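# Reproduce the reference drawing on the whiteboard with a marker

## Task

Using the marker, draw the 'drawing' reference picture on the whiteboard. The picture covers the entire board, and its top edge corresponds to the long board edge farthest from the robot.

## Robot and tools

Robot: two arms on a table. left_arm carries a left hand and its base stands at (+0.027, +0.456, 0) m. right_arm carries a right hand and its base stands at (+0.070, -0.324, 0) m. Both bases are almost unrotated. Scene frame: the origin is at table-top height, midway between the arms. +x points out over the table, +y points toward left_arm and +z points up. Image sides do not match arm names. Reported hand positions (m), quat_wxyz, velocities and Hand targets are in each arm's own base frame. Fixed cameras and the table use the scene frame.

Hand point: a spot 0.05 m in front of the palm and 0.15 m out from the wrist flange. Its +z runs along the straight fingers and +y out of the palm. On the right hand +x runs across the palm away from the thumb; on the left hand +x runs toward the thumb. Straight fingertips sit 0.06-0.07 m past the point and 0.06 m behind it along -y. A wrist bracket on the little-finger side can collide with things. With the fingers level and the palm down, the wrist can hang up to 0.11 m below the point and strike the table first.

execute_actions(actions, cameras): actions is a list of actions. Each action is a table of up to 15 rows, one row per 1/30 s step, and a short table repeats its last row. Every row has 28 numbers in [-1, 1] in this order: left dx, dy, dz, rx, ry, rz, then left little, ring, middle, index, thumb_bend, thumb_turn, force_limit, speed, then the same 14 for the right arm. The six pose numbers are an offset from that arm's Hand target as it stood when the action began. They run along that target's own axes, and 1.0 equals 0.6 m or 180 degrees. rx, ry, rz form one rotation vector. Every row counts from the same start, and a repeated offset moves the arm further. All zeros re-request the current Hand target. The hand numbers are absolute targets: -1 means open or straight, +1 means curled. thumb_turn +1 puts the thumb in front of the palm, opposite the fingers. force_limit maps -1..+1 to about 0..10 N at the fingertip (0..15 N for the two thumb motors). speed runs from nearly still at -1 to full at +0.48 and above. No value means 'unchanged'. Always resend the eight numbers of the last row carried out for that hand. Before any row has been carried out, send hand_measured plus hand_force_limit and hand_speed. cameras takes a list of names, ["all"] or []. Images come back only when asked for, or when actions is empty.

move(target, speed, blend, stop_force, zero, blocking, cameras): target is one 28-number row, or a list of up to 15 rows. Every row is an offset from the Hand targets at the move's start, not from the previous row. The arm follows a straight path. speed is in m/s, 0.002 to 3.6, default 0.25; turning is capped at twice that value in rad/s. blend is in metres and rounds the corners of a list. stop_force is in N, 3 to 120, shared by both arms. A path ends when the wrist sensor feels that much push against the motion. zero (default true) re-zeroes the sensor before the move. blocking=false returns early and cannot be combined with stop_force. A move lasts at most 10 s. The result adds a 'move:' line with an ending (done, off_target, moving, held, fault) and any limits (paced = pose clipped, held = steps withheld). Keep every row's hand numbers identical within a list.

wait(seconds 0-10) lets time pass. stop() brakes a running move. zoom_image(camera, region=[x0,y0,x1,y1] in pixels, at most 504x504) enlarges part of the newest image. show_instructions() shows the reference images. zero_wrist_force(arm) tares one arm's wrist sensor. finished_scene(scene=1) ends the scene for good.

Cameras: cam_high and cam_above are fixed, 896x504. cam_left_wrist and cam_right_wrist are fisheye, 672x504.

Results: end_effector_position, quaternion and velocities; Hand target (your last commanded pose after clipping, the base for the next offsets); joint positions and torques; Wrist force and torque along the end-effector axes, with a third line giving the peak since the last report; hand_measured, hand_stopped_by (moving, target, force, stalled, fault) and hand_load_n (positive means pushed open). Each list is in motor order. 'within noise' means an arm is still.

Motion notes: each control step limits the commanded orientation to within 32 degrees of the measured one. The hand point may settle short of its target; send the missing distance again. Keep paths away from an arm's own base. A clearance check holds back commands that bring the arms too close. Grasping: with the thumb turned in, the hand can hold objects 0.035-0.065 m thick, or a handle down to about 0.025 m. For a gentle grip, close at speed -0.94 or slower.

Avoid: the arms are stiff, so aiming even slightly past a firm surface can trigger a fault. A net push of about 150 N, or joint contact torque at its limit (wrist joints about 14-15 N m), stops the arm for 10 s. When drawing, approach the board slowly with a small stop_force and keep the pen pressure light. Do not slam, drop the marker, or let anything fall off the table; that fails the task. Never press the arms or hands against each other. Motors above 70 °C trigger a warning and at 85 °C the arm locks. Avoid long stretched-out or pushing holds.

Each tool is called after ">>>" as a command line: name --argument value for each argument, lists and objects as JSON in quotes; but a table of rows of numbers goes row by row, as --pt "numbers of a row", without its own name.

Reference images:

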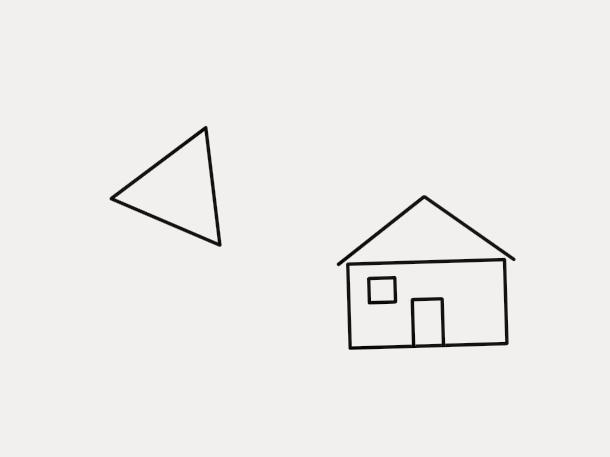

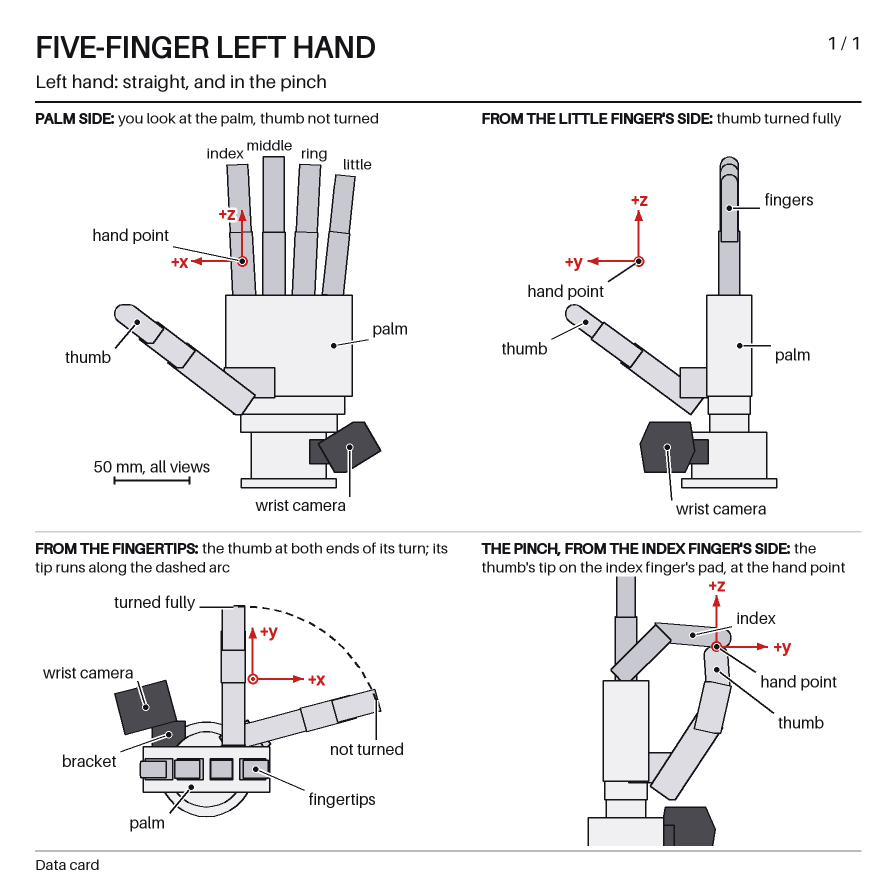

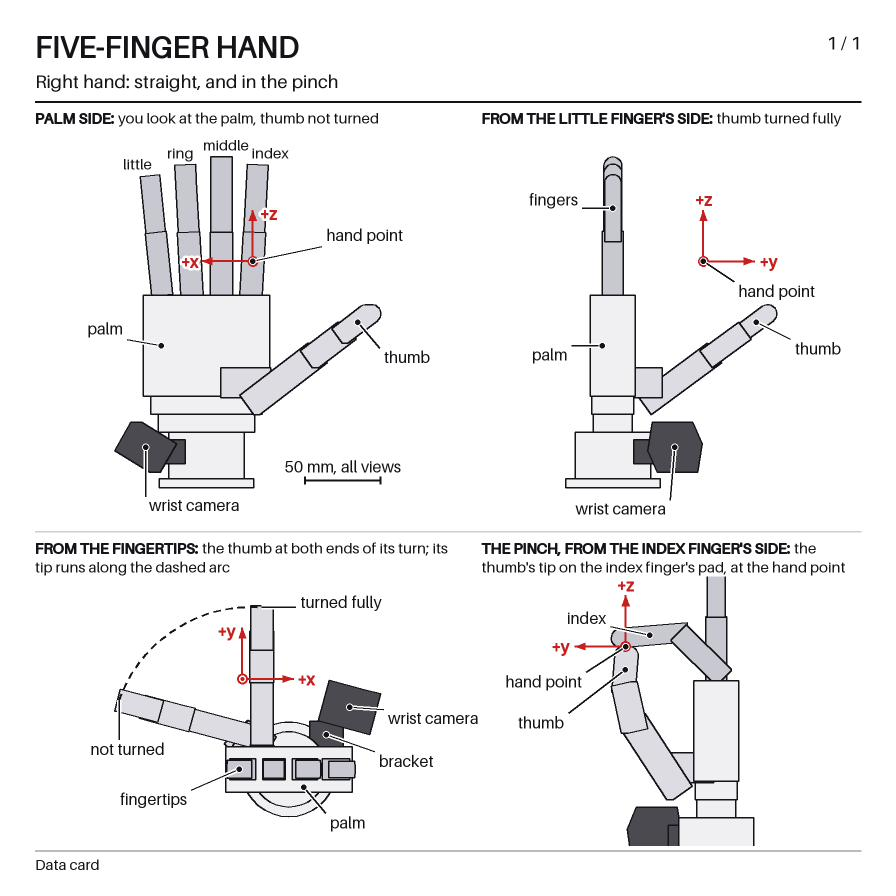

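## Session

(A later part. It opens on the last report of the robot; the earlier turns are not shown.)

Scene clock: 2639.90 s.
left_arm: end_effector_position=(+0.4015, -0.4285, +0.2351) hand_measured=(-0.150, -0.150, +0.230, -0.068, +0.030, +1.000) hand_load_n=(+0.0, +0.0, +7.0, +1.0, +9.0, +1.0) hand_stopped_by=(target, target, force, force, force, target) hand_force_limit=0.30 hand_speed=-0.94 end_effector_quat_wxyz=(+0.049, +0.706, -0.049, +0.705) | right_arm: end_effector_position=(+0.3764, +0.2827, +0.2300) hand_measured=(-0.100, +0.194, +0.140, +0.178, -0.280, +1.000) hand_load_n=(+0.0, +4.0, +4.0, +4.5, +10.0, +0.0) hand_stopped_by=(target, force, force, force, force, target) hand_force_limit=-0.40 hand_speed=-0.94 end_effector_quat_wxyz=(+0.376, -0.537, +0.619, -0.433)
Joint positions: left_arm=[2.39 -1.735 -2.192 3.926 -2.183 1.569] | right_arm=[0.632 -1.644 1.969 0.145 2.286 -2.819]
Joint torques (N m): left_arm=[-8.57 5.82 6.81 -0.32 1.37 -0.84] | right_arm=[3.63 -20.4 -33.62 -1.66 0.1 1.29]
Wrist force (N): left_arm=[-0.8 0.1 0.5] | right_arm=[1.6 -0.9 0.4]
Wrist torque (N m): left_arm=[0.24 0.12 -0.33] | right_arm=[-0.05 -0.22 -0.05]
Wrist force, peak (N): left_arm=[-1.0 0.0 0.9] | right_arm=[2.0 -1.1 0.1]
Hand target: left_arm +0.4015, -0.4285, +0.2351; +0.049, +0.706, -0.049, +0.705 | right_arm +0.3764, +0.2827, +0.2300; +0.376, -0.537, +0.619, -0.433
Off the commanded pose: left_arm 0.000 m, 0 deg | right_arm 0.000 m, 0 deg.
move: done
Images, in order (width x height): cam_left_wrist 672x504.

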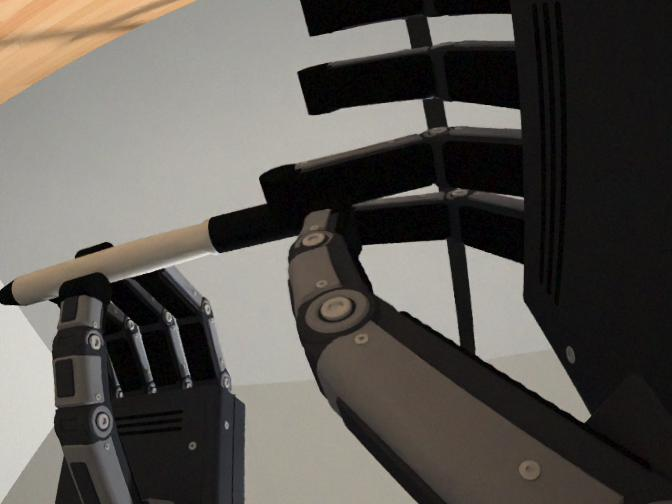

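>>> move --target '[0,0,0,0,0,0,-0.15,-0.15,0.25,0.32,0.4,1,0,-0.94,0,0,0,0,0,0,-0.1,0.4,0.2,0.25,0.1,1,-0.4,-0.94]' --speed 0.03

>>> move --target '[0,-0.025,0,0,0,0,-0.15,-0.15,0.25,0.32,0.4,1,0,-0.94,0,0,0,0,0,0,-0.1,0.4,0.2,0.25,0.1,1,-0.4,-0.94]' --speed 0.02 --cameras '["cam_left_wrist","cam_high","cam_right_wrist"]'

>>> zoom_image --camera "cam_left_wrist" --region '[0, 100, 400, 400]'

Scene clock: 2650.37 s.
left_arm: end_effector_position=(+0.4015, -0.4285, +0.2351) hand_measured=(-0.150, -0.150, +0.230, +0.236, +0.030, +1.000) hand_load_n=(+0.0, +0.0, +6.5, +5.0, +9.0, +0.5) hand_stopped_by=(target, target, force, force, force, target) hand_force_limit=0.00 hand_speed=-0.94 end_effector_quat_wxyz=(+0.049, +0.706, -0.049, +0.705) | right_arm: end_effector_position=(+0.3764, +0.2827, +0.2300) hand_measured=(-0.100, +0.196, +0.140, +0.178, -0.280, +1.000) hand_load_n=(+0.0, +3.0, +4.0, +4.0, +8.5, +0.5) hand_stopped_by=(target, force, force, force, force, target) hand_force_limit=-0.40 hand_speed=-0.94 end_effector_quat_wxyz=(+0.376, -0.537, +0.619, -0.433)
Joint positions: left_arm=[2.39 -1.735 -2.192 3.926 -2.183 1.569] | right_arm=[0.632 -1.644 1.969 0.145 2.286 -2.819]
Joint torques (N m): left_arm=[-7.56 9.57 6.94 0.1 1.43 0.29] | right_arm=[4.01 -17.22 -32.83 -1.75 -0.85 1.26]
Wrist force (N): left_arm=[-0.8 0.5 0.4] | right_arm=[1.1 -1.4 0.7]
Wrist torque (N m): left_arm=[0.21 0.13 -0.33] | right_arm=[-0.08 -0.21 -0.02]
Wrist force, peak (N): left_arm=[-0.7 -2.9 1.5] | right_arm=[4.0 -0.8 -0.3]
Hand target: left_arm +0.4015, -0.4285, +0.2351; +0.049, +0.706, -0.049, +0.705 | right_arm +0.3764, +0.2827, +0.2300; +0.376, -0.537, +0.619, -0.433
Off the commanded pose: left_arm 0.000 m, 0 deg | right_arm 0.000 m, 0 deg.
move: done

Scene clock: 2651.43 s.
left_arm: end_effector_position=(+0.4036, -0.4137, +0.2351) hand_measured=(-0.150, -0.150, +0.230, +0.236, +0.030, +1.000) hand_load_n=(+0.0, +0.0, +7.0, +5.0, +9.0, +0.5) hand_stopped_by=(target, target, force, force, force, target) hand_force_limit=0.00 hand_speed=-0.94 end_effector_quat_wxyz=(+0.049, +0.706, -0.049, +0.705) | right_arm: end_effector_position=(+0.3764, +0.2827, +0.2300) hand_measured=(-0.100, +0.196, +0.140, +0.178, -0.280, +1.000) hand_load_n=(+0.0, +3.0, +4.0, +4.5, +8.5, +0.5) hand_stopped_by=(target, force, force, force, force, target) hand_force_limit=-0.40 hand_speed=-0.94 end_effector_quat_wxyz=(+0.376, -0.537, +0.619, -0.433)
Joint positions: left_arm=[2.426 -1.708 -2.226 3.933 -2.147 1.57] | right_arm=[0.632 -1.644 1.969 0.145 2.286 -2.819]
Joint torques (N m): left_arm=[5.06 45.03 5.04 3.88 1.88 1.62] | right_arm=[4.24 -16.07 -32.59 -1.74 -0.32 1.14]
Wrist force (N): left_arm=[-0.8 0.4 0.4] | right_arm=[1.1 -1.2 0.5]
Wrist torque (N m): left_arm=[0.20 0.12 -0.33] | right_arm=[-0.05 -0.19 -0.02]
Wrist force, peak (N): left_arm=[-1.0 1.1 0.1] | right_arm=[1.4 -1.3 0.7]
Hand target: left_arm +0.4036, -0.4137, +0.2351; +0.049, +0.706, -0.049, +0.705 | right_arm +0.3764, +0.2827, +0.2300; +0.376, -0.537, +0.619, -0.433
Off the commanded pose: left_arm 0.000 m, 0 deg | right_arm 0.000 m, 0 deg.
move: done
Images, in order (width x height): cam_high 896x504, cam_left_wrist 672x504, cam_right_wrist 672x504.

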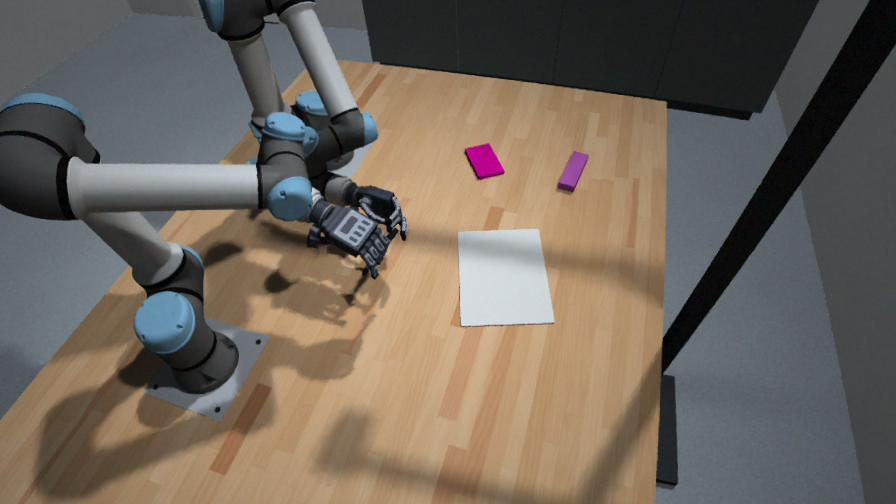

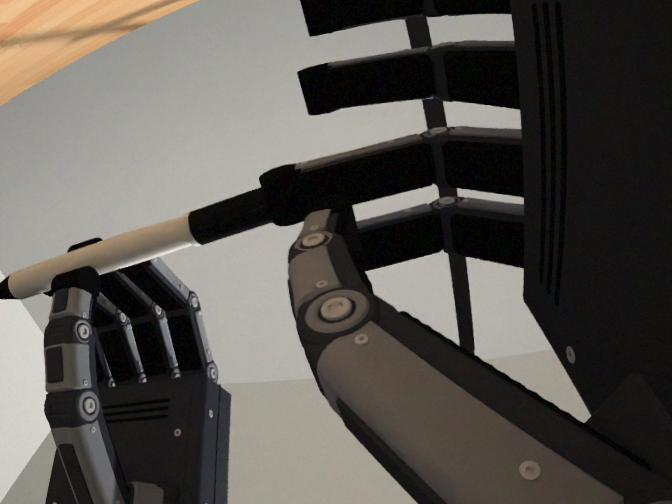

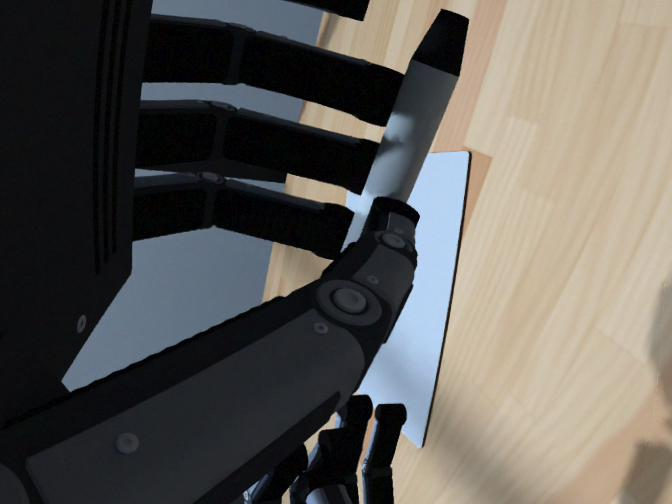

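Scaled by 1.260 from the camera's 672x504 image, which has a finer 960x720 frame.

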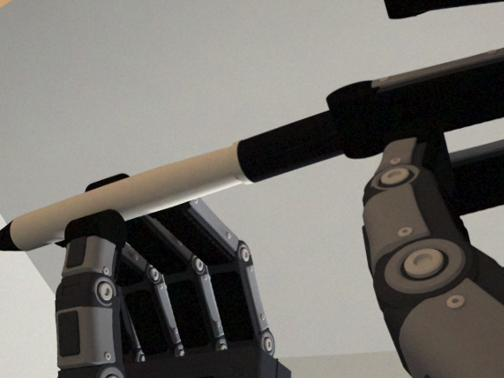

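>>> zoom_image --camera "cam_high" --region '[350, 170, 430, 260]'

>>> zoom_image --camera "cam_left_wrist" --region '[170, 130, 420, 310]'

>>> zoom_image --camera "cam_right_wrist" --region '[220, 330, 460, 504]'

Scaled by 5.600.

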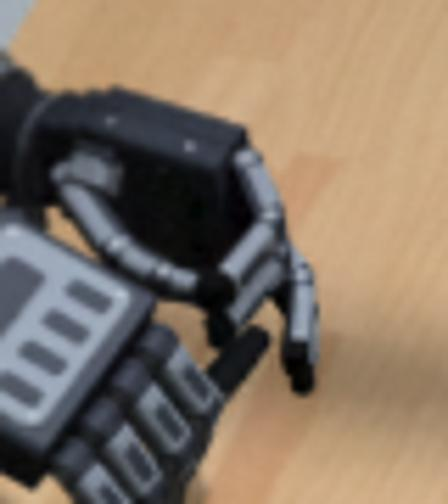

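Scaled by 2.016 from the camera's 672x504 image, which has a finer 960x720 frame.

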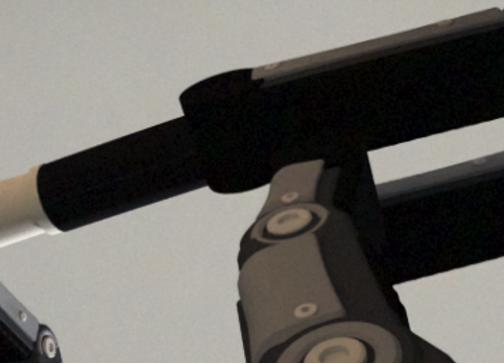

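Scaled by 2.100 from the camera's 672x504 image, which has a finer 960x720 frame.

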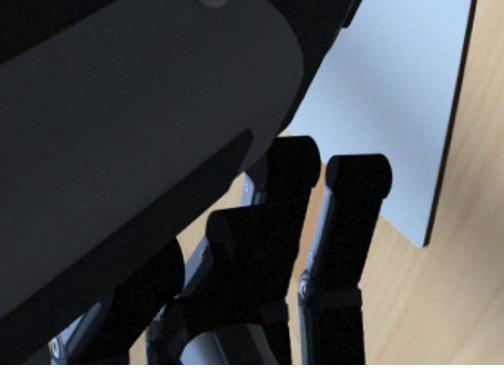

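>>> move --target '[0,0,0,0,0,0,-0.4,-0.4,-0.4,-0.4,-0.45,1,0,-0.4,0,0,0,0,0,0,-0.1,0.4,0.2,0.25,0.1,1,-0.4,-0.94]' --speed 0.03

>>> move --pt "0 0 0.02 0 0 0 -0.4 -0.4 -0.4 -0.4 -0.45 1 0 -0.4 0 0 0 0 0 0 -0.1 0.4 0.2 0.25 0.1 1 -0.4 -0.94" --pt "0 0.058 0.02 0 0 0 -0.4 -0.4 -0.4 -0.4 -0.45 1 0 -0.4 0 0 0 0 0 0 -0.1 0.4 0.2 0.25 0.1 1 -0.4 -0.94" --speed 0.03 --stop_force 4 --cameras '["cam_left_wrist","cam_high","cam_right_wrist"]'

>>> zoom_image --camera "cam_high" --region '[350, 170, 430, 260]'

>>> zoom_image --camera "cam_left_wrist" --region '[170, 100, 470, 340]'

Scene clock: 2714.43 s.
left_arm: end_effector_position=(+0.4036, -0.4137, +0.2351) hand_measured=(-0.400, -0.400, -0.400, -0.400, -0.450, +1.000) hand_load_n=(+0.0, +0.0, +0.0, +0.0, +0.0, +0.0) hand_stopped_by=(target, target, target, target, target, target) hand_force_limit=0.00 hand_speed=-0.40 end_effector_quat_wxyz=(+0.049, +0.706, -0.049, +0.705) | right_arm: end_effector_position=(+0.3764, +0.2827, +0.2300) hand_measured=(-0.100, +0.196, +0.140, +0.178, -0.280, +1.000) hand_load_n=(+0.0, +3.0, +4.0, +4.5, +8.5, +0.5) hand_stopped_by=(target, force, force, force, force, target) hand_force_limit=-0.40 hand_speed=-0.94 end_effector_quat_wxyz=(+0.376, -0.537, +0.619, -0.433)
Joint positions: left_arm=[2.426 -1.708 -2.226 3.933 -2.147 1.57] | right_arm=[0.632 -1.644 1.969 0.145 2.286 -2.819]
Joint torques (N m): left_arm=[5.68 45.08 4.89 3.73 1.22 1.63] | right_arm=[3.89 -13.43 -33.54 -1.78 2.18 1.08]
Wrist force (N): left_arm=[-0.8 0.5 0.5] | right_arm=[1.2 -1.4 0.7]
Wrist torque (N m): left_arm=[0.20 0.12 -0.34] | right_arm=[-0.09 -0.21 -0.02]
Wrist force, peak (N): left_arm=[-1.0 0.5 0.6] | right_arm=[1.4 -1.6 0.7]
Hand target: left_arm +0.4036, -0.4137, +0.2351; +0.049, +0.706, -0.049, +0.705 | right_arm +0.3764, +0.2827, +0.2300; +0.376, -0.537, +0.619, -0.433
Off the commanded pose: left_arm 0.000 m, 0 deg | right_arm 0.000 m, 0 deg.
move: done

Scene clock: 2716.90 s.
left_arm: end_effector_position=(+0.4106, -0.4498, +0.2351) hand_measured=(-0.400, -0.400, -0.400, -0.400, -0.450, +1.000) hand_load_n=(+0.0, +0.0, +0.0, +0.0, +0.0, -0.5) hand_stopped_by=(target, target, target, target, target, target) hand_force_limit=0.00 hand_speed=-0.40 end_effector_quat_wxyz=(+0.049, +0.706, -0.049, +0.705) | right_arm: end_effector_position=(+0.3764, +0.2827, +0.2300) hand_measured=(-0.100, +0.196, +0.140, +0.178, -0.280, +1.000) hand_load_n=(+0.0, +3.0, +4.0, +4.5, +8.5, +0.5) hand_stopped_by=(target, force, force, force, force, target) hand_force_limit=-0.40 hand_speed=-0.94 end_effector_quat_wxyz=(+0.376, -0.537, +0.619, -0.433)
Joint positions: left_arm=[2.364 -1.785 -2.128 3.912 -2.208 1.569] | right_arm=[0.632 -1.644 1.969 0.145 2.286 -2.819]
Joint torques (N m): left_arm=[-7.96 2.29 30.04 -1.07 -2.01 -1.93] | right_arm=[4.02 -12.08 -32.78 -1.35 2.4 1.09]
Wrist force (N): left_arm=[-0.7 0.3 0.1] | right_arm=[1.2 -1.2 0.6]
Wrist torque (N m): left_arm=[0.20 0.10 -0.33] | right_arm=[-0.05 -0.21 -0.01]
Wrist force, peak (N): left_arm=[-0.9 -0.8 1.3] | right_arm=[1.3 -1.4 0.6]
Hand target: left_arm +0.4106, -0.4498, +0.2351; +0.049, +0.706, -0.049, +0.705 | right_arm +0.3764, +0.2827, +0.2300; +0.376, -0.537, +0.619, -0.433
Off the commanded pose: left_arm 0.000 m, 0 deg | right_arm 0.000 m, 0 deg.
move: done
Images, in order (width x height): cam_high 896x504, cam_left_wrist 672x504, cam_right_wrist 672x504.

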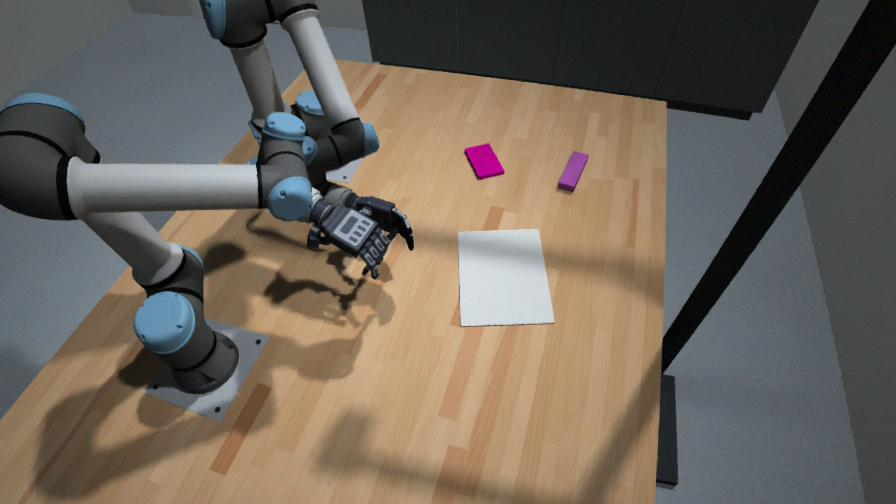

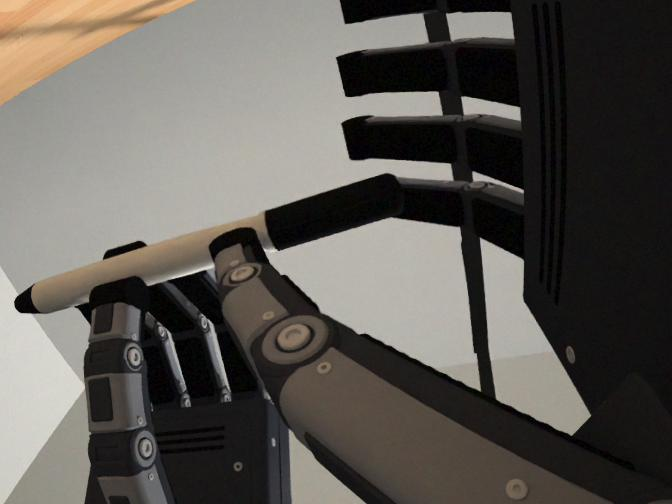

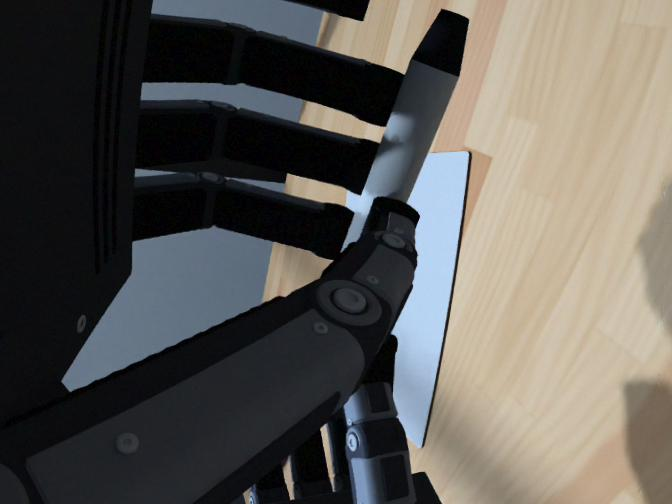

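Scaled by 5.600.

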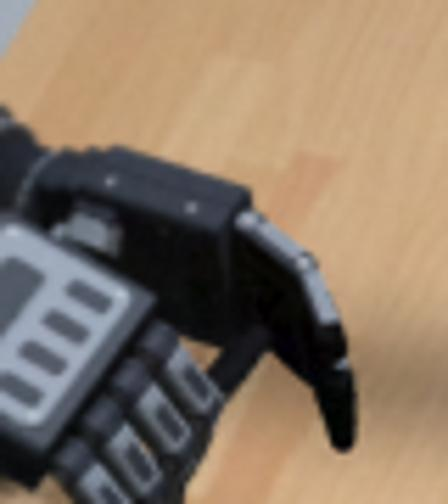

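Scaled by 1.680 from the camera's 672x504 image, which has a finer 960x720 frame.

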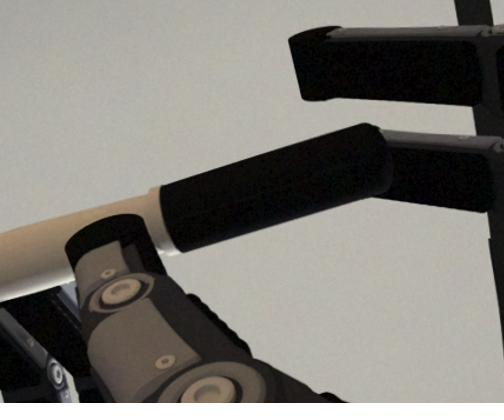

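>>> move --target '[0.0067,0,0,0,0,0,-0.4,-0.4,0.15,0.15,-0.45,1,-0.6,-0.9,0,0,0,0,0,0,-0.1,0.4,0.2,0.25,0.1,1,-0.4,-0.94]' --speed 0.02 --cameras '["cam_left_wrist"]'

>>> zoom_image --camera "cam_left_wrist" --region '[170, 100, 470, 340]'

Scene clock: 2731.90 s.
left_arm: end_effector_position=(+0.4106, -0.4498, +0.2391) hand_measured=(-0.400, -0.400, +0.046, +0.150, -0.450, +1.000) hand_load_n=(+0.0, +0.0, +1.5, +0.0, +0.0, +0.0) hand_stopped_by=(target, target, force, target, target, target) hand_force_limit=-0.60 hand_speed=-0.90 end_effector_quat_wxyz=(+0.049, +0.706, -0.049, +0.705) | right_arm: end_effector_position=(+0.3764, +0.2827, +0.2300) hand_measured=(-0.100, +0.194, +0.140, +0.178, -0.280, +1.000) hand_load_n=(+0.0, +7.0, +3.5, +0.0, +10.0, -1.0) hand_stopped_by=(target, force, force, force, force, target) hand_force_limit=-0.40 hand_speed=-0.94 end_effector_quat_wxyz=(+0.376, -0.537, +0.619, -0.433)
Joint positions: left_arm=[2.364 -1.777 -2.124 3.9 -2.208 1.569] | right_arm=[0.632 -1.644 1.969 0.145 2.286 -2.819]
Joint torques (N m): left_arm=[-0.4 49.34 26.45 -1.07 -0.06 -1.33] | right_arm=[4.31 -9.66 -33.28 -1.46 2.37 0.96]
Wrist force (N): left_arm=[-0.5 0.8 3.3] | right_arm=[1.0 0.0 -2.1]
Wrist torque (N m): left_arm=[0.15 0.18 -0.33] | right_arm=[-0.07 -0.40 -0.10]
Wrist force, peak (N): left_arm=[-0.7 0.1 3.4] | right_arm=[1.3 0.2 -2.1]
Hand target: left_arm +0.4107, -0.4498, +0.2391; +0.049, +0.706, -0.049, +0.705 | right_arm +0.3764, +0.2827, +0.2300; +0.376, -0.537, +0.619, -0.433
Off the commanded pose: left_arm 0.000 m, 0 deg | right_arm 0.000 m, 0 deg.
move: done
Images, in order (width x height): cam_left_wrist 672x504.

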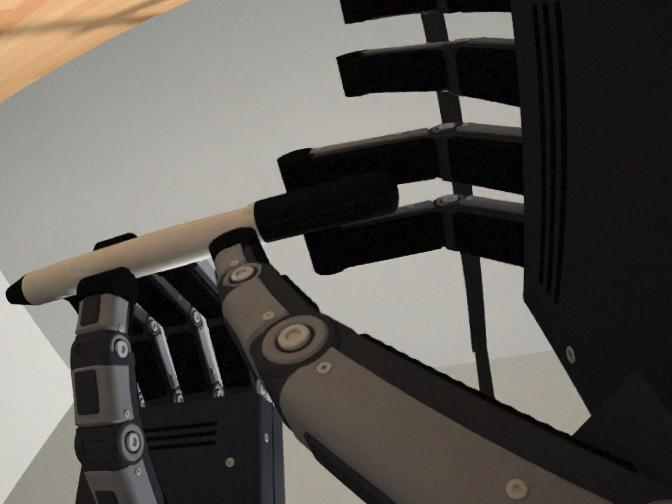

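Scaled by 1.680 from the camera's 672x504 image, which has a finer 960x720 frame.

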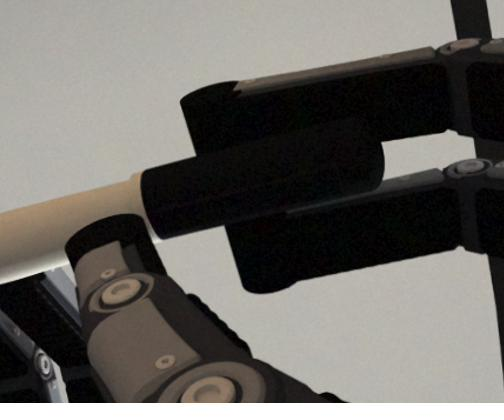

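>>> move --target '[0,0,0,0,0,0,-0.4,-0.4,0.15,0.15,0.3,1,-0.3,-0.85,0,0,0,0,0,0,-0.1,0.4,0.2,0.25,0.1,1,-0.4,-0.94]' --speed 0.02 --cameras '["cam_left_wrist"]'

>>> zoom_image --camera "cam_left_wrist" --region '[170, 100, 470, 340]'

Scene clock: 2739.27 s.
left_arm: end_effector_position=(+0.4107, -0.4498, +0.2391) hand_measured=(-0.400, -0.400, +0.046, +0.150, -0.262, +1.000) hand_load_n=(-0.5, +0.0, +4.5, +0.0, +5.0, +0.0) hand_stopped_by=(target, target, force, target, force, target) hand_force_limit=-0.30 hand_speed=-0.85 end_effector_quat_wxyz=(+0.049, +0.706, -0.049, +0.705) | right_arm: end_effector_position=(+0.3764, +0.2827, +0.2300) hand_measured=(-0.100, +0.194, +0.140, +0.178, -0.280, +1.000) hand_load_n=(+0.0, +6.5, +3.5, +1.0, +9.5, -0.5) hand_stopped_by=(target, force, force, force, force, target) hand_force_limit=-0.40 hand_speed=-0.94 end_effector_quat_wxyz=(+0.376, -0.537, +0.619, -0.433)
Joint positions: left_arm=[2.364 -1.777 -2.124 3.9 -2.208 1.569] | right_arm=[0.632 -1.644 1.969 0.145 2.286 -2.819]
Joint torques (N m): left_arm=[1.69 47.22 8.32 -1 1.46 -1.37] | right_arm=[3.18 -5.39 -32.59 -1.31 2.58 0.81]
Wrist force (N): left_arm=[-0.4 0.6 1.6] | right_arm=[1.2 -0.6 -0.8]
Wrist torque (N m): left_arm=[0.07 0.15 -0.33] | right_arm=[-0.04 -0.40 -0.09]
Wrist force, peak (N): left_arm=[-0.6 0.5 3.5] | right_arm=[1.2 0.1 -2.2]
Hand target: left_arm +0.4107, -0.4498, +0.2391; +0.049, +0.706, -0.049, +0.705 | right_arm +0.3764, +0.2827, +0.2300; +0.376, -0.537, +0.619, -0.433
Off the commanded pose: left_arm 0.000 m, 0 deg | right_arm 0.000 m, 0 deg.
move: done
Images, in order (width x height): cam_left_wrist 672x504.

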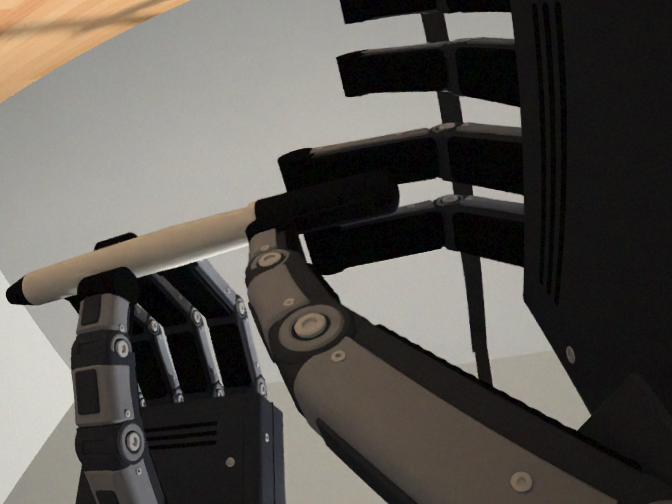

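Scaled by 1.680 from the camera's 672x504 image, which has a finer 960x720 frame.

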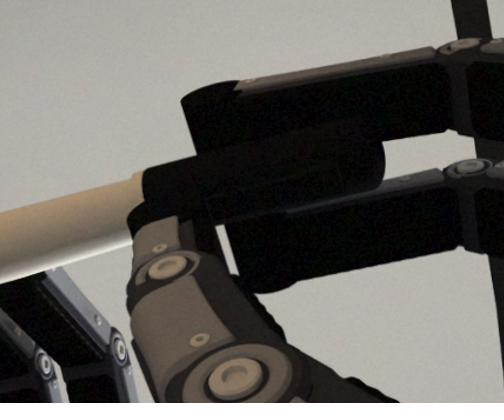

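>>> move --pt "0 0 0 0 0 0 -0.4 -0.4 0.0 0.0 -0.45 1 -0.3 -0.5 0 0 0 0 0 0 -0.1 0.4 0.2 0.25 0.1 1 -0.4 -0.94" --pt "0 -0.0167 0 0 0 0 -0.4 -0.4 0.0 0.0 -0.45 1 -0.3 -0.5 0 0 0 0 0 0 -0.1 0.4 0.2 0.25 0.1 1 -0.4 -0.94" --pt "0 -0.0167 0 0 0 0 -0.4 -0.4 0.12 0.12 -0.25 1 -0.6 -0.8 0 0 0 0 0 0 -0.1 0.4 0.2 0.25 0.1 1 -0.4 -0.94" --speed 0.03 --cameras '["cam_left_wrist"]'

>>> zoom_image --camera "cam_left_wrist" --region '[170, 100, 470, 340]'

Scene clock: 2752.07 s.
left_arm: end_effector_position=(+0.4120, -0.4399, +0.2391) hand_measured=(-0.400, -0.400, +0.120, +0.120, -0.250, +1.000) hand_load_n=(+0.0, +0.0, +0.0, +0.0, +0.0, +0.0) hand_stopped_by=(target, target, target, target, target, target) hand_force_limit=-0.60 hand_speed=-0.80 end_effector_quat_wxyz=(+0.049, +0.706, -0.049, +0.705) | right_arm: end_effector_position=(+0.3764, +0.2827, +0.2300) hand_measured=(-0.100, +0.196, +0.140, +0.178, -0.276, +1.000) hand_load_n=(+0.0, +0.0, +0.0, +0.0, +0.0, +0.0) hand_stopped_by=(target, force, force, force, force, target) hand_force_limit=-0.40 hand_speed=-0.94 end_effector_quat_wxyz=(+0.376, -0.537, +0.619, -0.433)
Joint positions: left_arm=[2.387 -1.76 -2.147 3.906 -2.186 1.569] | right_arm=[0.632 -1.644 1.969 0.145 2.286 -2.819]
Joint torques (N m): left_arm=[1.91 49.02 5.73 3.61 1.69 1.59] | right_arm=[3.73 -2.54 -32.75 -1.25 2.41 0.73]
Wrist force (N): left_arm=[-0.8 0.6 0.3] | right_arm=[1.2 -1.3 0.7]
Wrist torque (N m): left_arm=[0.24 0.11 -0.33] | right_arm=[-0.06 -0.21 -0.02]
Wrist force, peak (N): left_arm=[-0.4 1.7 4.0] | right_arm=[0.4 0.5 -3.0]
Hand target: left_arm +0.4120, -0.4399, +0.2391; +0.049, +0.706, -0.049, +0.705 | right_arm +0.3764, +0.2827, +0.2300; +0.376, -0.537, +0.619, -0.433
Off the commanded pose: left_arm 0.000 m, 0 deg | right_arm 0.000 m, 0 deg.
move: done
Images, in order (width x height): cam_left_wrist 672x504.

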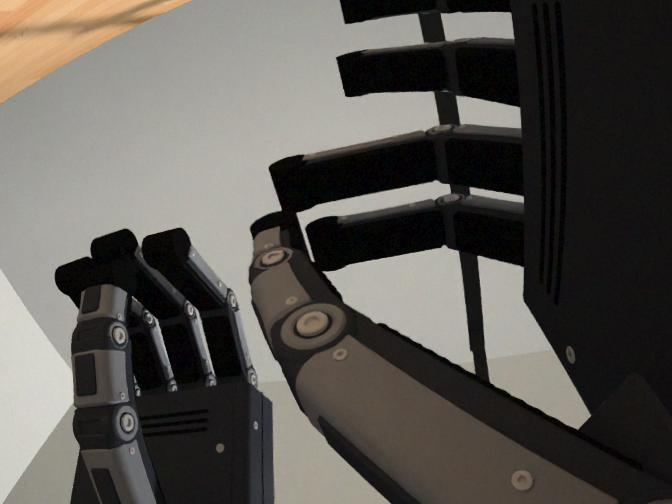

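Scaled by 1.680 from the camera's 672x504 image, which has a finer 960x720 frame.

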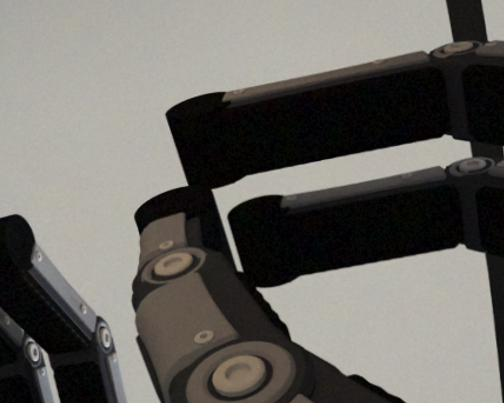

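>>> wait --seconds 0.5 --cameras '["all"]'

Scene clock: 2755.13 s.
left_arm: end_effector_position=(+0.4120, -0.4399, +0.2391) hand_measured=(-0.400, -0.400, +0.120, +0.120, -0.250, +1.000) hand_load_n=(+0.0, +0.0, +0.0, +0.0, +0.0, -0.5) hand_stopped_by=(target, target, target, target, target, target) hand_force_limit=-0.60 hand_speed=-0.80 end_effector_quat_wxyz=(+0.049, +0.706, -0.049, +0.705) | right_arm: end_effector_position=(+0.3764, +0.2827, +0.2300) hand_measured=(-0.100, +0.196, +0.140, +0.178, -0.276, +1.000) hand_load_n=(+0.0, +0.0, +0.0, +0.0, +0.0, +0.0) hand_stopped_by=(target, force, force, force, force, target) hand_force_limit=-0.40 hand_speed=-0.94 end_effector_quat_wxyz=(+0.376, -0.537, +0.619, -0.433)
Joint positions: left_arm=[2.387 -1.76 -2.147 3.906 -2.186 1.569] | right_arm=[0.632 -1.644 1.969 0.145 2.286 -2.819]
Joint torques (N m): left_arm=[-4.48 49.32 5.65 3.63 1.59 1.62] | right_arm=[2.92 -2.9 -33.63 -1.19 2.4 0.56]
Wrist force (N): left_arm=[-0.9 0.5 0.4] | right_arm=[1.3 -1.3 0.6]
Wrist torque (N m): left_arm=[0.22 0.14 -0.34] | right_arm=[-0.06 -0.22 -0.01]
Wrist force, peak (N): left_arm=[-0.8 0.7 0.4] | right_arm=[1.2 -1.5 0.7]
Hand target: left_arm +0.4120, -0.4399, +0.2391; +0.049, +0.706, -0.049, +0.705 | right_arm +0.3764, +0.2827, +0.2300; +0.376, -0.537, +0.619, -0.433
Off the commanded pose: left_arm 0.000 m, 0 deg | right_arm 0.000 m, 0 deg.
wait: 0.50 s; at rest from the start

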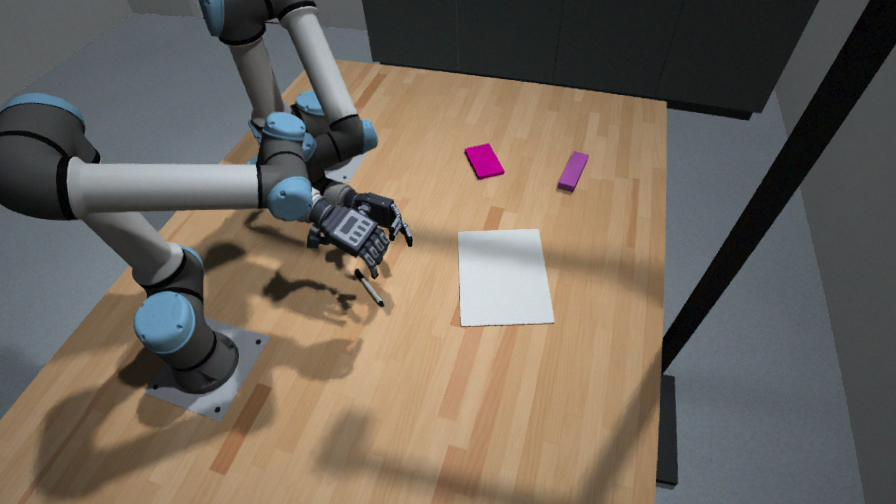

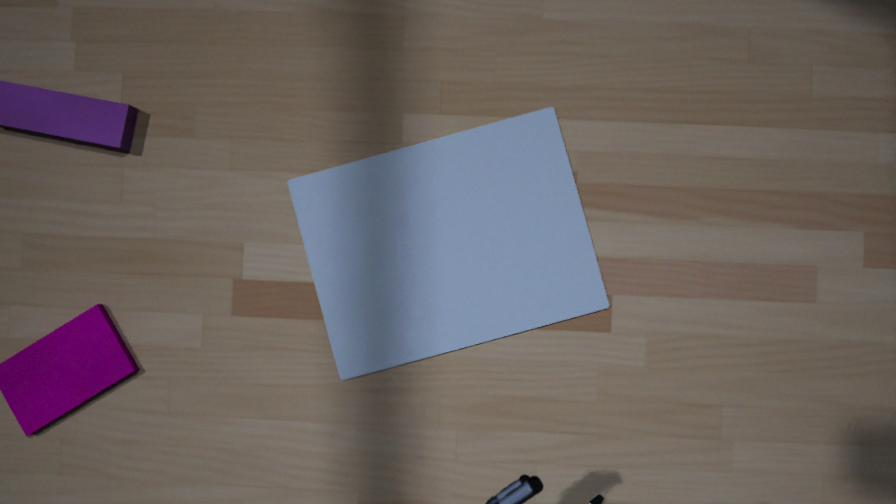

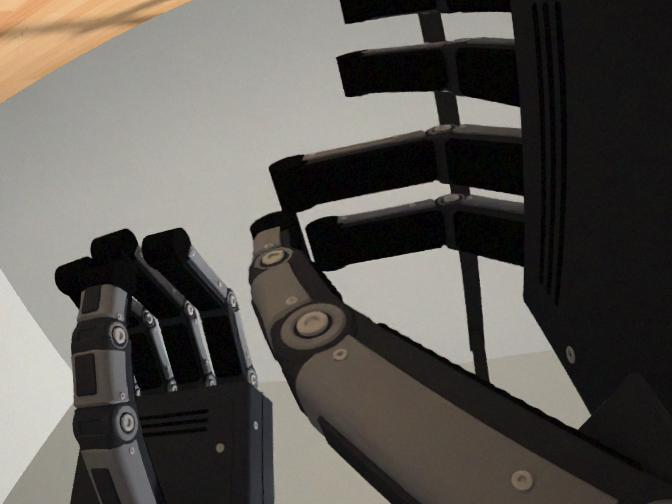

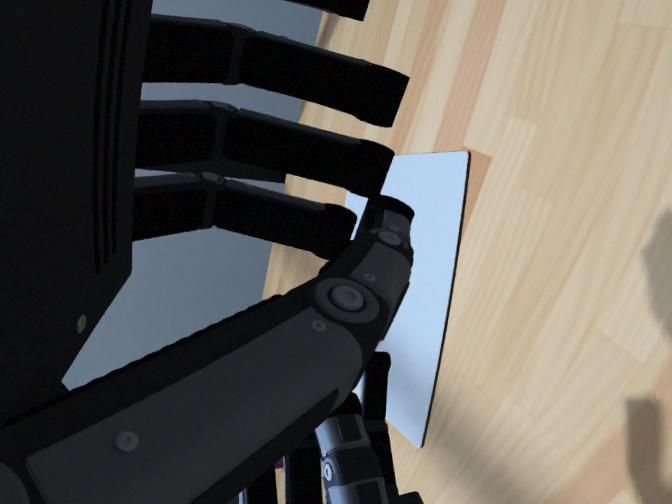

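>>> zoom_image --camera "cam_high" --region '[330, 240, 420, 330]'

Scaled by 5.600.

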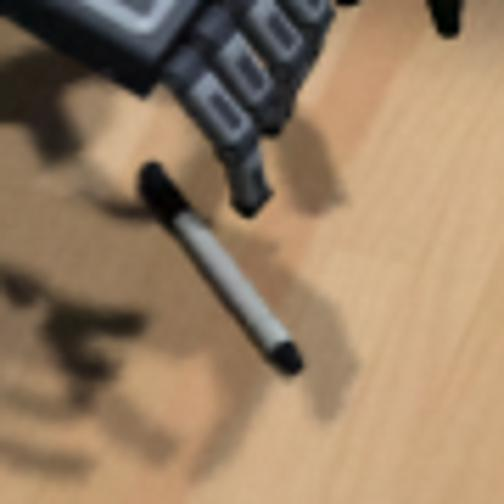

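>>> move --pt "0 -0.25 0 0 0 0 -0.4 -0.4 -0.4 -0.4 -0.6 1 -0.6 -0.5 0 0 0 0 0 0 -0.1 -0.1 -0.1 -0.1 -0.6 1 -0.4 -0.5" --pt "0.1 -0.3 0 0 0 0 -0.4 -0.4 -0.4 -0.4 -0.6 1 -0.6 -0.5 -0.0295 0.1 -0.12 0 -0.3132 -0.114 -0.1 -0.1 -0.1 -0.1 -0.6 1 -0.4 -0.5" --speed 0.2 --cameras '["all"]'

>>> zoom_image --camera "cam_high" --region '[330, 240, 420, 330]'

Scene clock: 2830.07 s.
left_arm: end_effector_position=(+0.4372, -0.2616, +0.2990) hand_measured=(-0.400, -0.400, -0.400, -0.400, -0.600, +1.000) hand_load_n=(+0.5, +0.0, +0.0, +0.0, +0.0, +0.0) hand_stopped_by=(target, target, target, target, target, target) hand_force_limit=-0.60 hand_speed=-0.50 end_effector_quat_wxyz=(+0.049, +0.706, -0.049, +0.705) | right_arm: end_effector_position=(+0.2915, +0.3126, +0.1983) hand_measured=(-0.100, -0.100, -0.100, -0.100, -0.600, +1.000) hand_load_n=(+0.0, +0.0, +0.0, +0.0, +0.0, +0.0) hand_stopped_by=(target, target, target, target, target, target) hand_force_limit=-0.40 hand_speed=-0.50 end_effector_quat_wxyz=(-0.542, +0.774, -0.267, +0.187)
Joint positions: left_arm=[2.98 -1.302 -2.387 3.688 -1.592 1.57] | right_arm=[-0.048 -1.896 2.262 0.196 0.696 -3.591]
Joint torques (N m): left_arm=[5.68 24.95 33.99 -0.84 1.6 1.61] | right_arm=[-6.46 5.52 -31.84 3.25 -2.97 -1.76]
Wrist force (N): left_arm=[-0.8 0.8 0.5] | right_arm=[1.2 -1.6 0.1]
Wrist torque (N m): left_arm=[0.23 0.11 -0.34] | right_arm=[-0.08 -0.16 0.14]
Wrist force, peak (N): left_arm=[-0.7 1.8 0.4] | right_arm=[1.6 -2.2 0.9]
Hand target: left_arm +0.4372, -0.2616, +0.2990; +0.049, +0.706, -0.049, +0.705 | right_arm +0.2915, +0.3126, +0.1983; -0.542, +0.774, -0.267, +0.187
Off the commanded pose: left_arm 0.000 m, 0 deg | right_arm 0.000 m, 0 deg.
move: done

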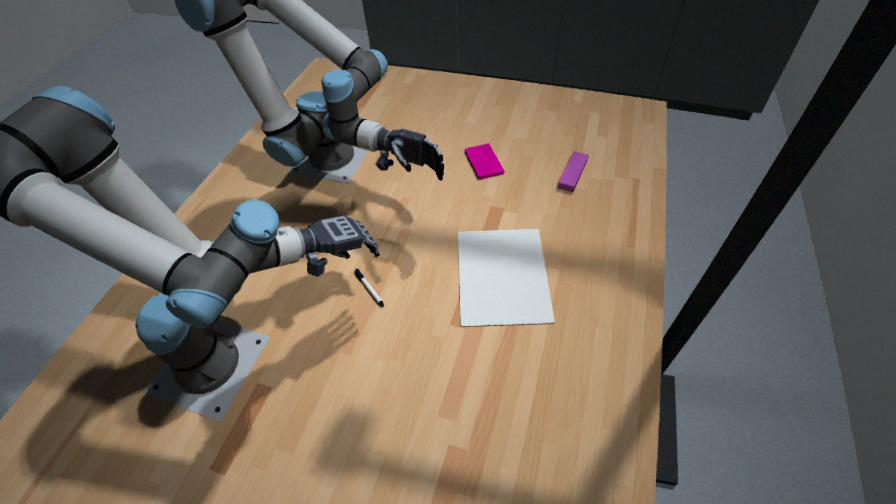

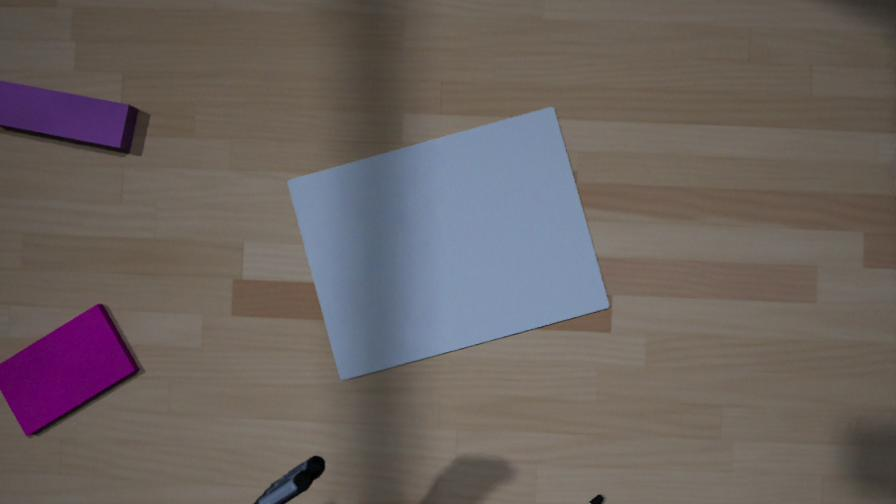

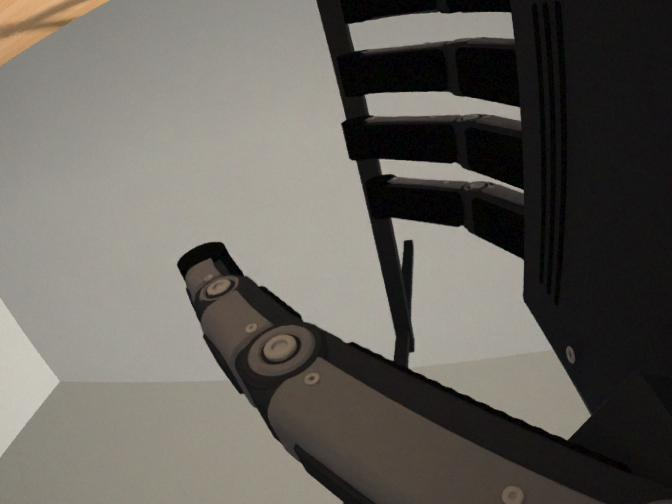

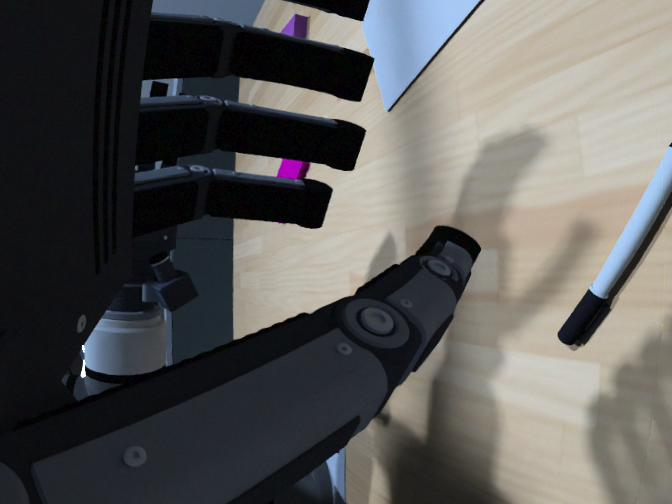

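Scaled by 5.600.

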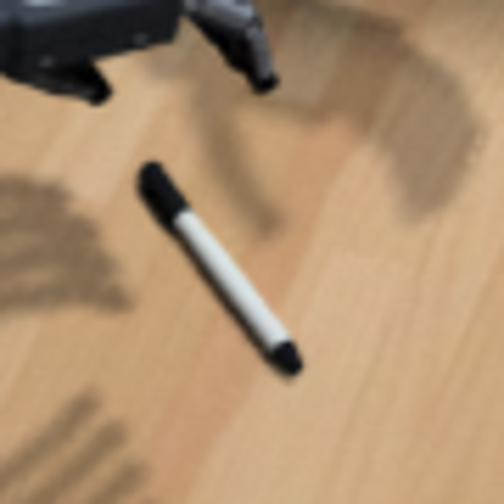

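>>> move --target '[0,0,0,0,0,0,-0.4,-0.4,-0.4,-0.4,-0.6,1,-0.6,-0.5,0.006,0.1373,0.0535,0,0,0,-0.1,-0.1,-0.1,-0.1,-0.6,1,-0.4,-0.5]' --speed 0.15 --cameras '["cam_right_wrist","cam_high"]'

>>> zoom_image --camera "cam_high" --region '[330, 220, 420, 320]'

Scene clock: 2879.00 s.
left_arm: end_effector_position=(+0.4372, -0.2616, +0.2990) hand_measured=(-0.400, -0.400, -0.400, -0.400, -0.600, +1.000) hand_load_n=(+0.0, +0.0, +0.0, +0.0, +0.0, -0.5) hand_stopped_by=(target, target, target, target, target, target) hand_force_limit=-0.60 hand_speed=-0.50 end_effector_quat_wxyz=(+0.049, +0.706, -0.049, +0.705) | right_arm: end_effector_position=(+0.2955, +0.3119, +0.1099) hand_measured=(-0.100, -0.100, -0.100, -0.100, -0.600, +1.000) hand_load_n=(+0.0, +0.0, +0.0, +0.0, +0.0, +0.0) hand_stopped_by=(target, target, target, target, target, target) hand_force_limit=-0.40 hand_speed=-0.50 end_effector_quat_wxyz=(-0.542, +0.774, -0.267, +0.187)
Joint positions: left_arm=[2.98 -1.302 -2.387 3.688 -1.592 1.57] | right_arm=[-0.051 -1.74 2.416 -0.111 0.694 -3.594]
Joint torques (N m): left_arm=[6.43 25.08 34.19 -0.91 1.7 1.65] | right_arm=[3.89 3.62 -0.45 -2.1 1.41 1.26]
Wrist force (N): left_arm=[-0.7 0.6 0.4] | right_arm=[1.6 -1.9 0.2]
Wrist torque (N m): left_arm=[0.21 0.09 -0.33] | right_arm=[-0.14 -0.21 0.18]
Wrist force, peak (N): left_arm=[-1.2 0.8 0.4] | right_arm=[1.6 -3.3 0.2]
Hand target: left_arm +0.4372, -0.2616, +0.2990; +0.049, +0.706, -0.049, +0.705 | right_arm +0.2955, +0.3120, +0.1099; -0.542, +0.774, -0.267, +0.187
Off the commanded pose: left_arm 0.000 m, 0 deg | right_arm 0.000 m, 0 deg.
move: done
Images, in order (width x height): cam_high 896x504, cam_right_wrist 672x504.

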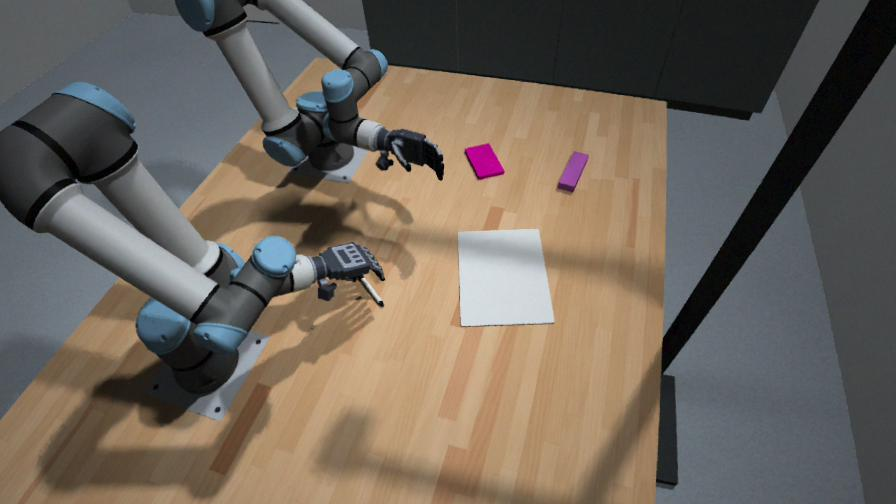

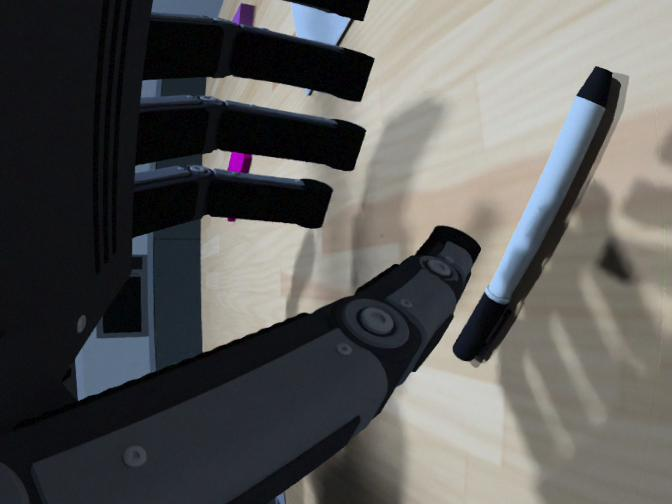

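Scaled by 5.040.

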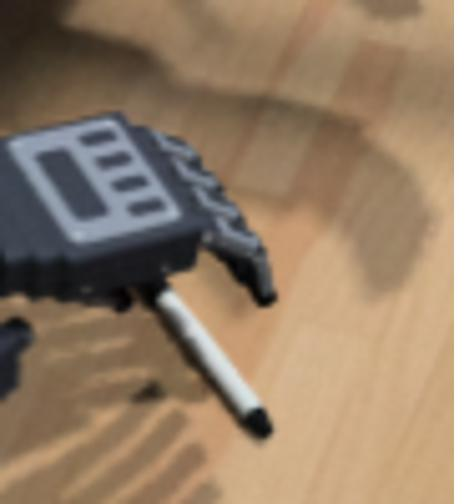

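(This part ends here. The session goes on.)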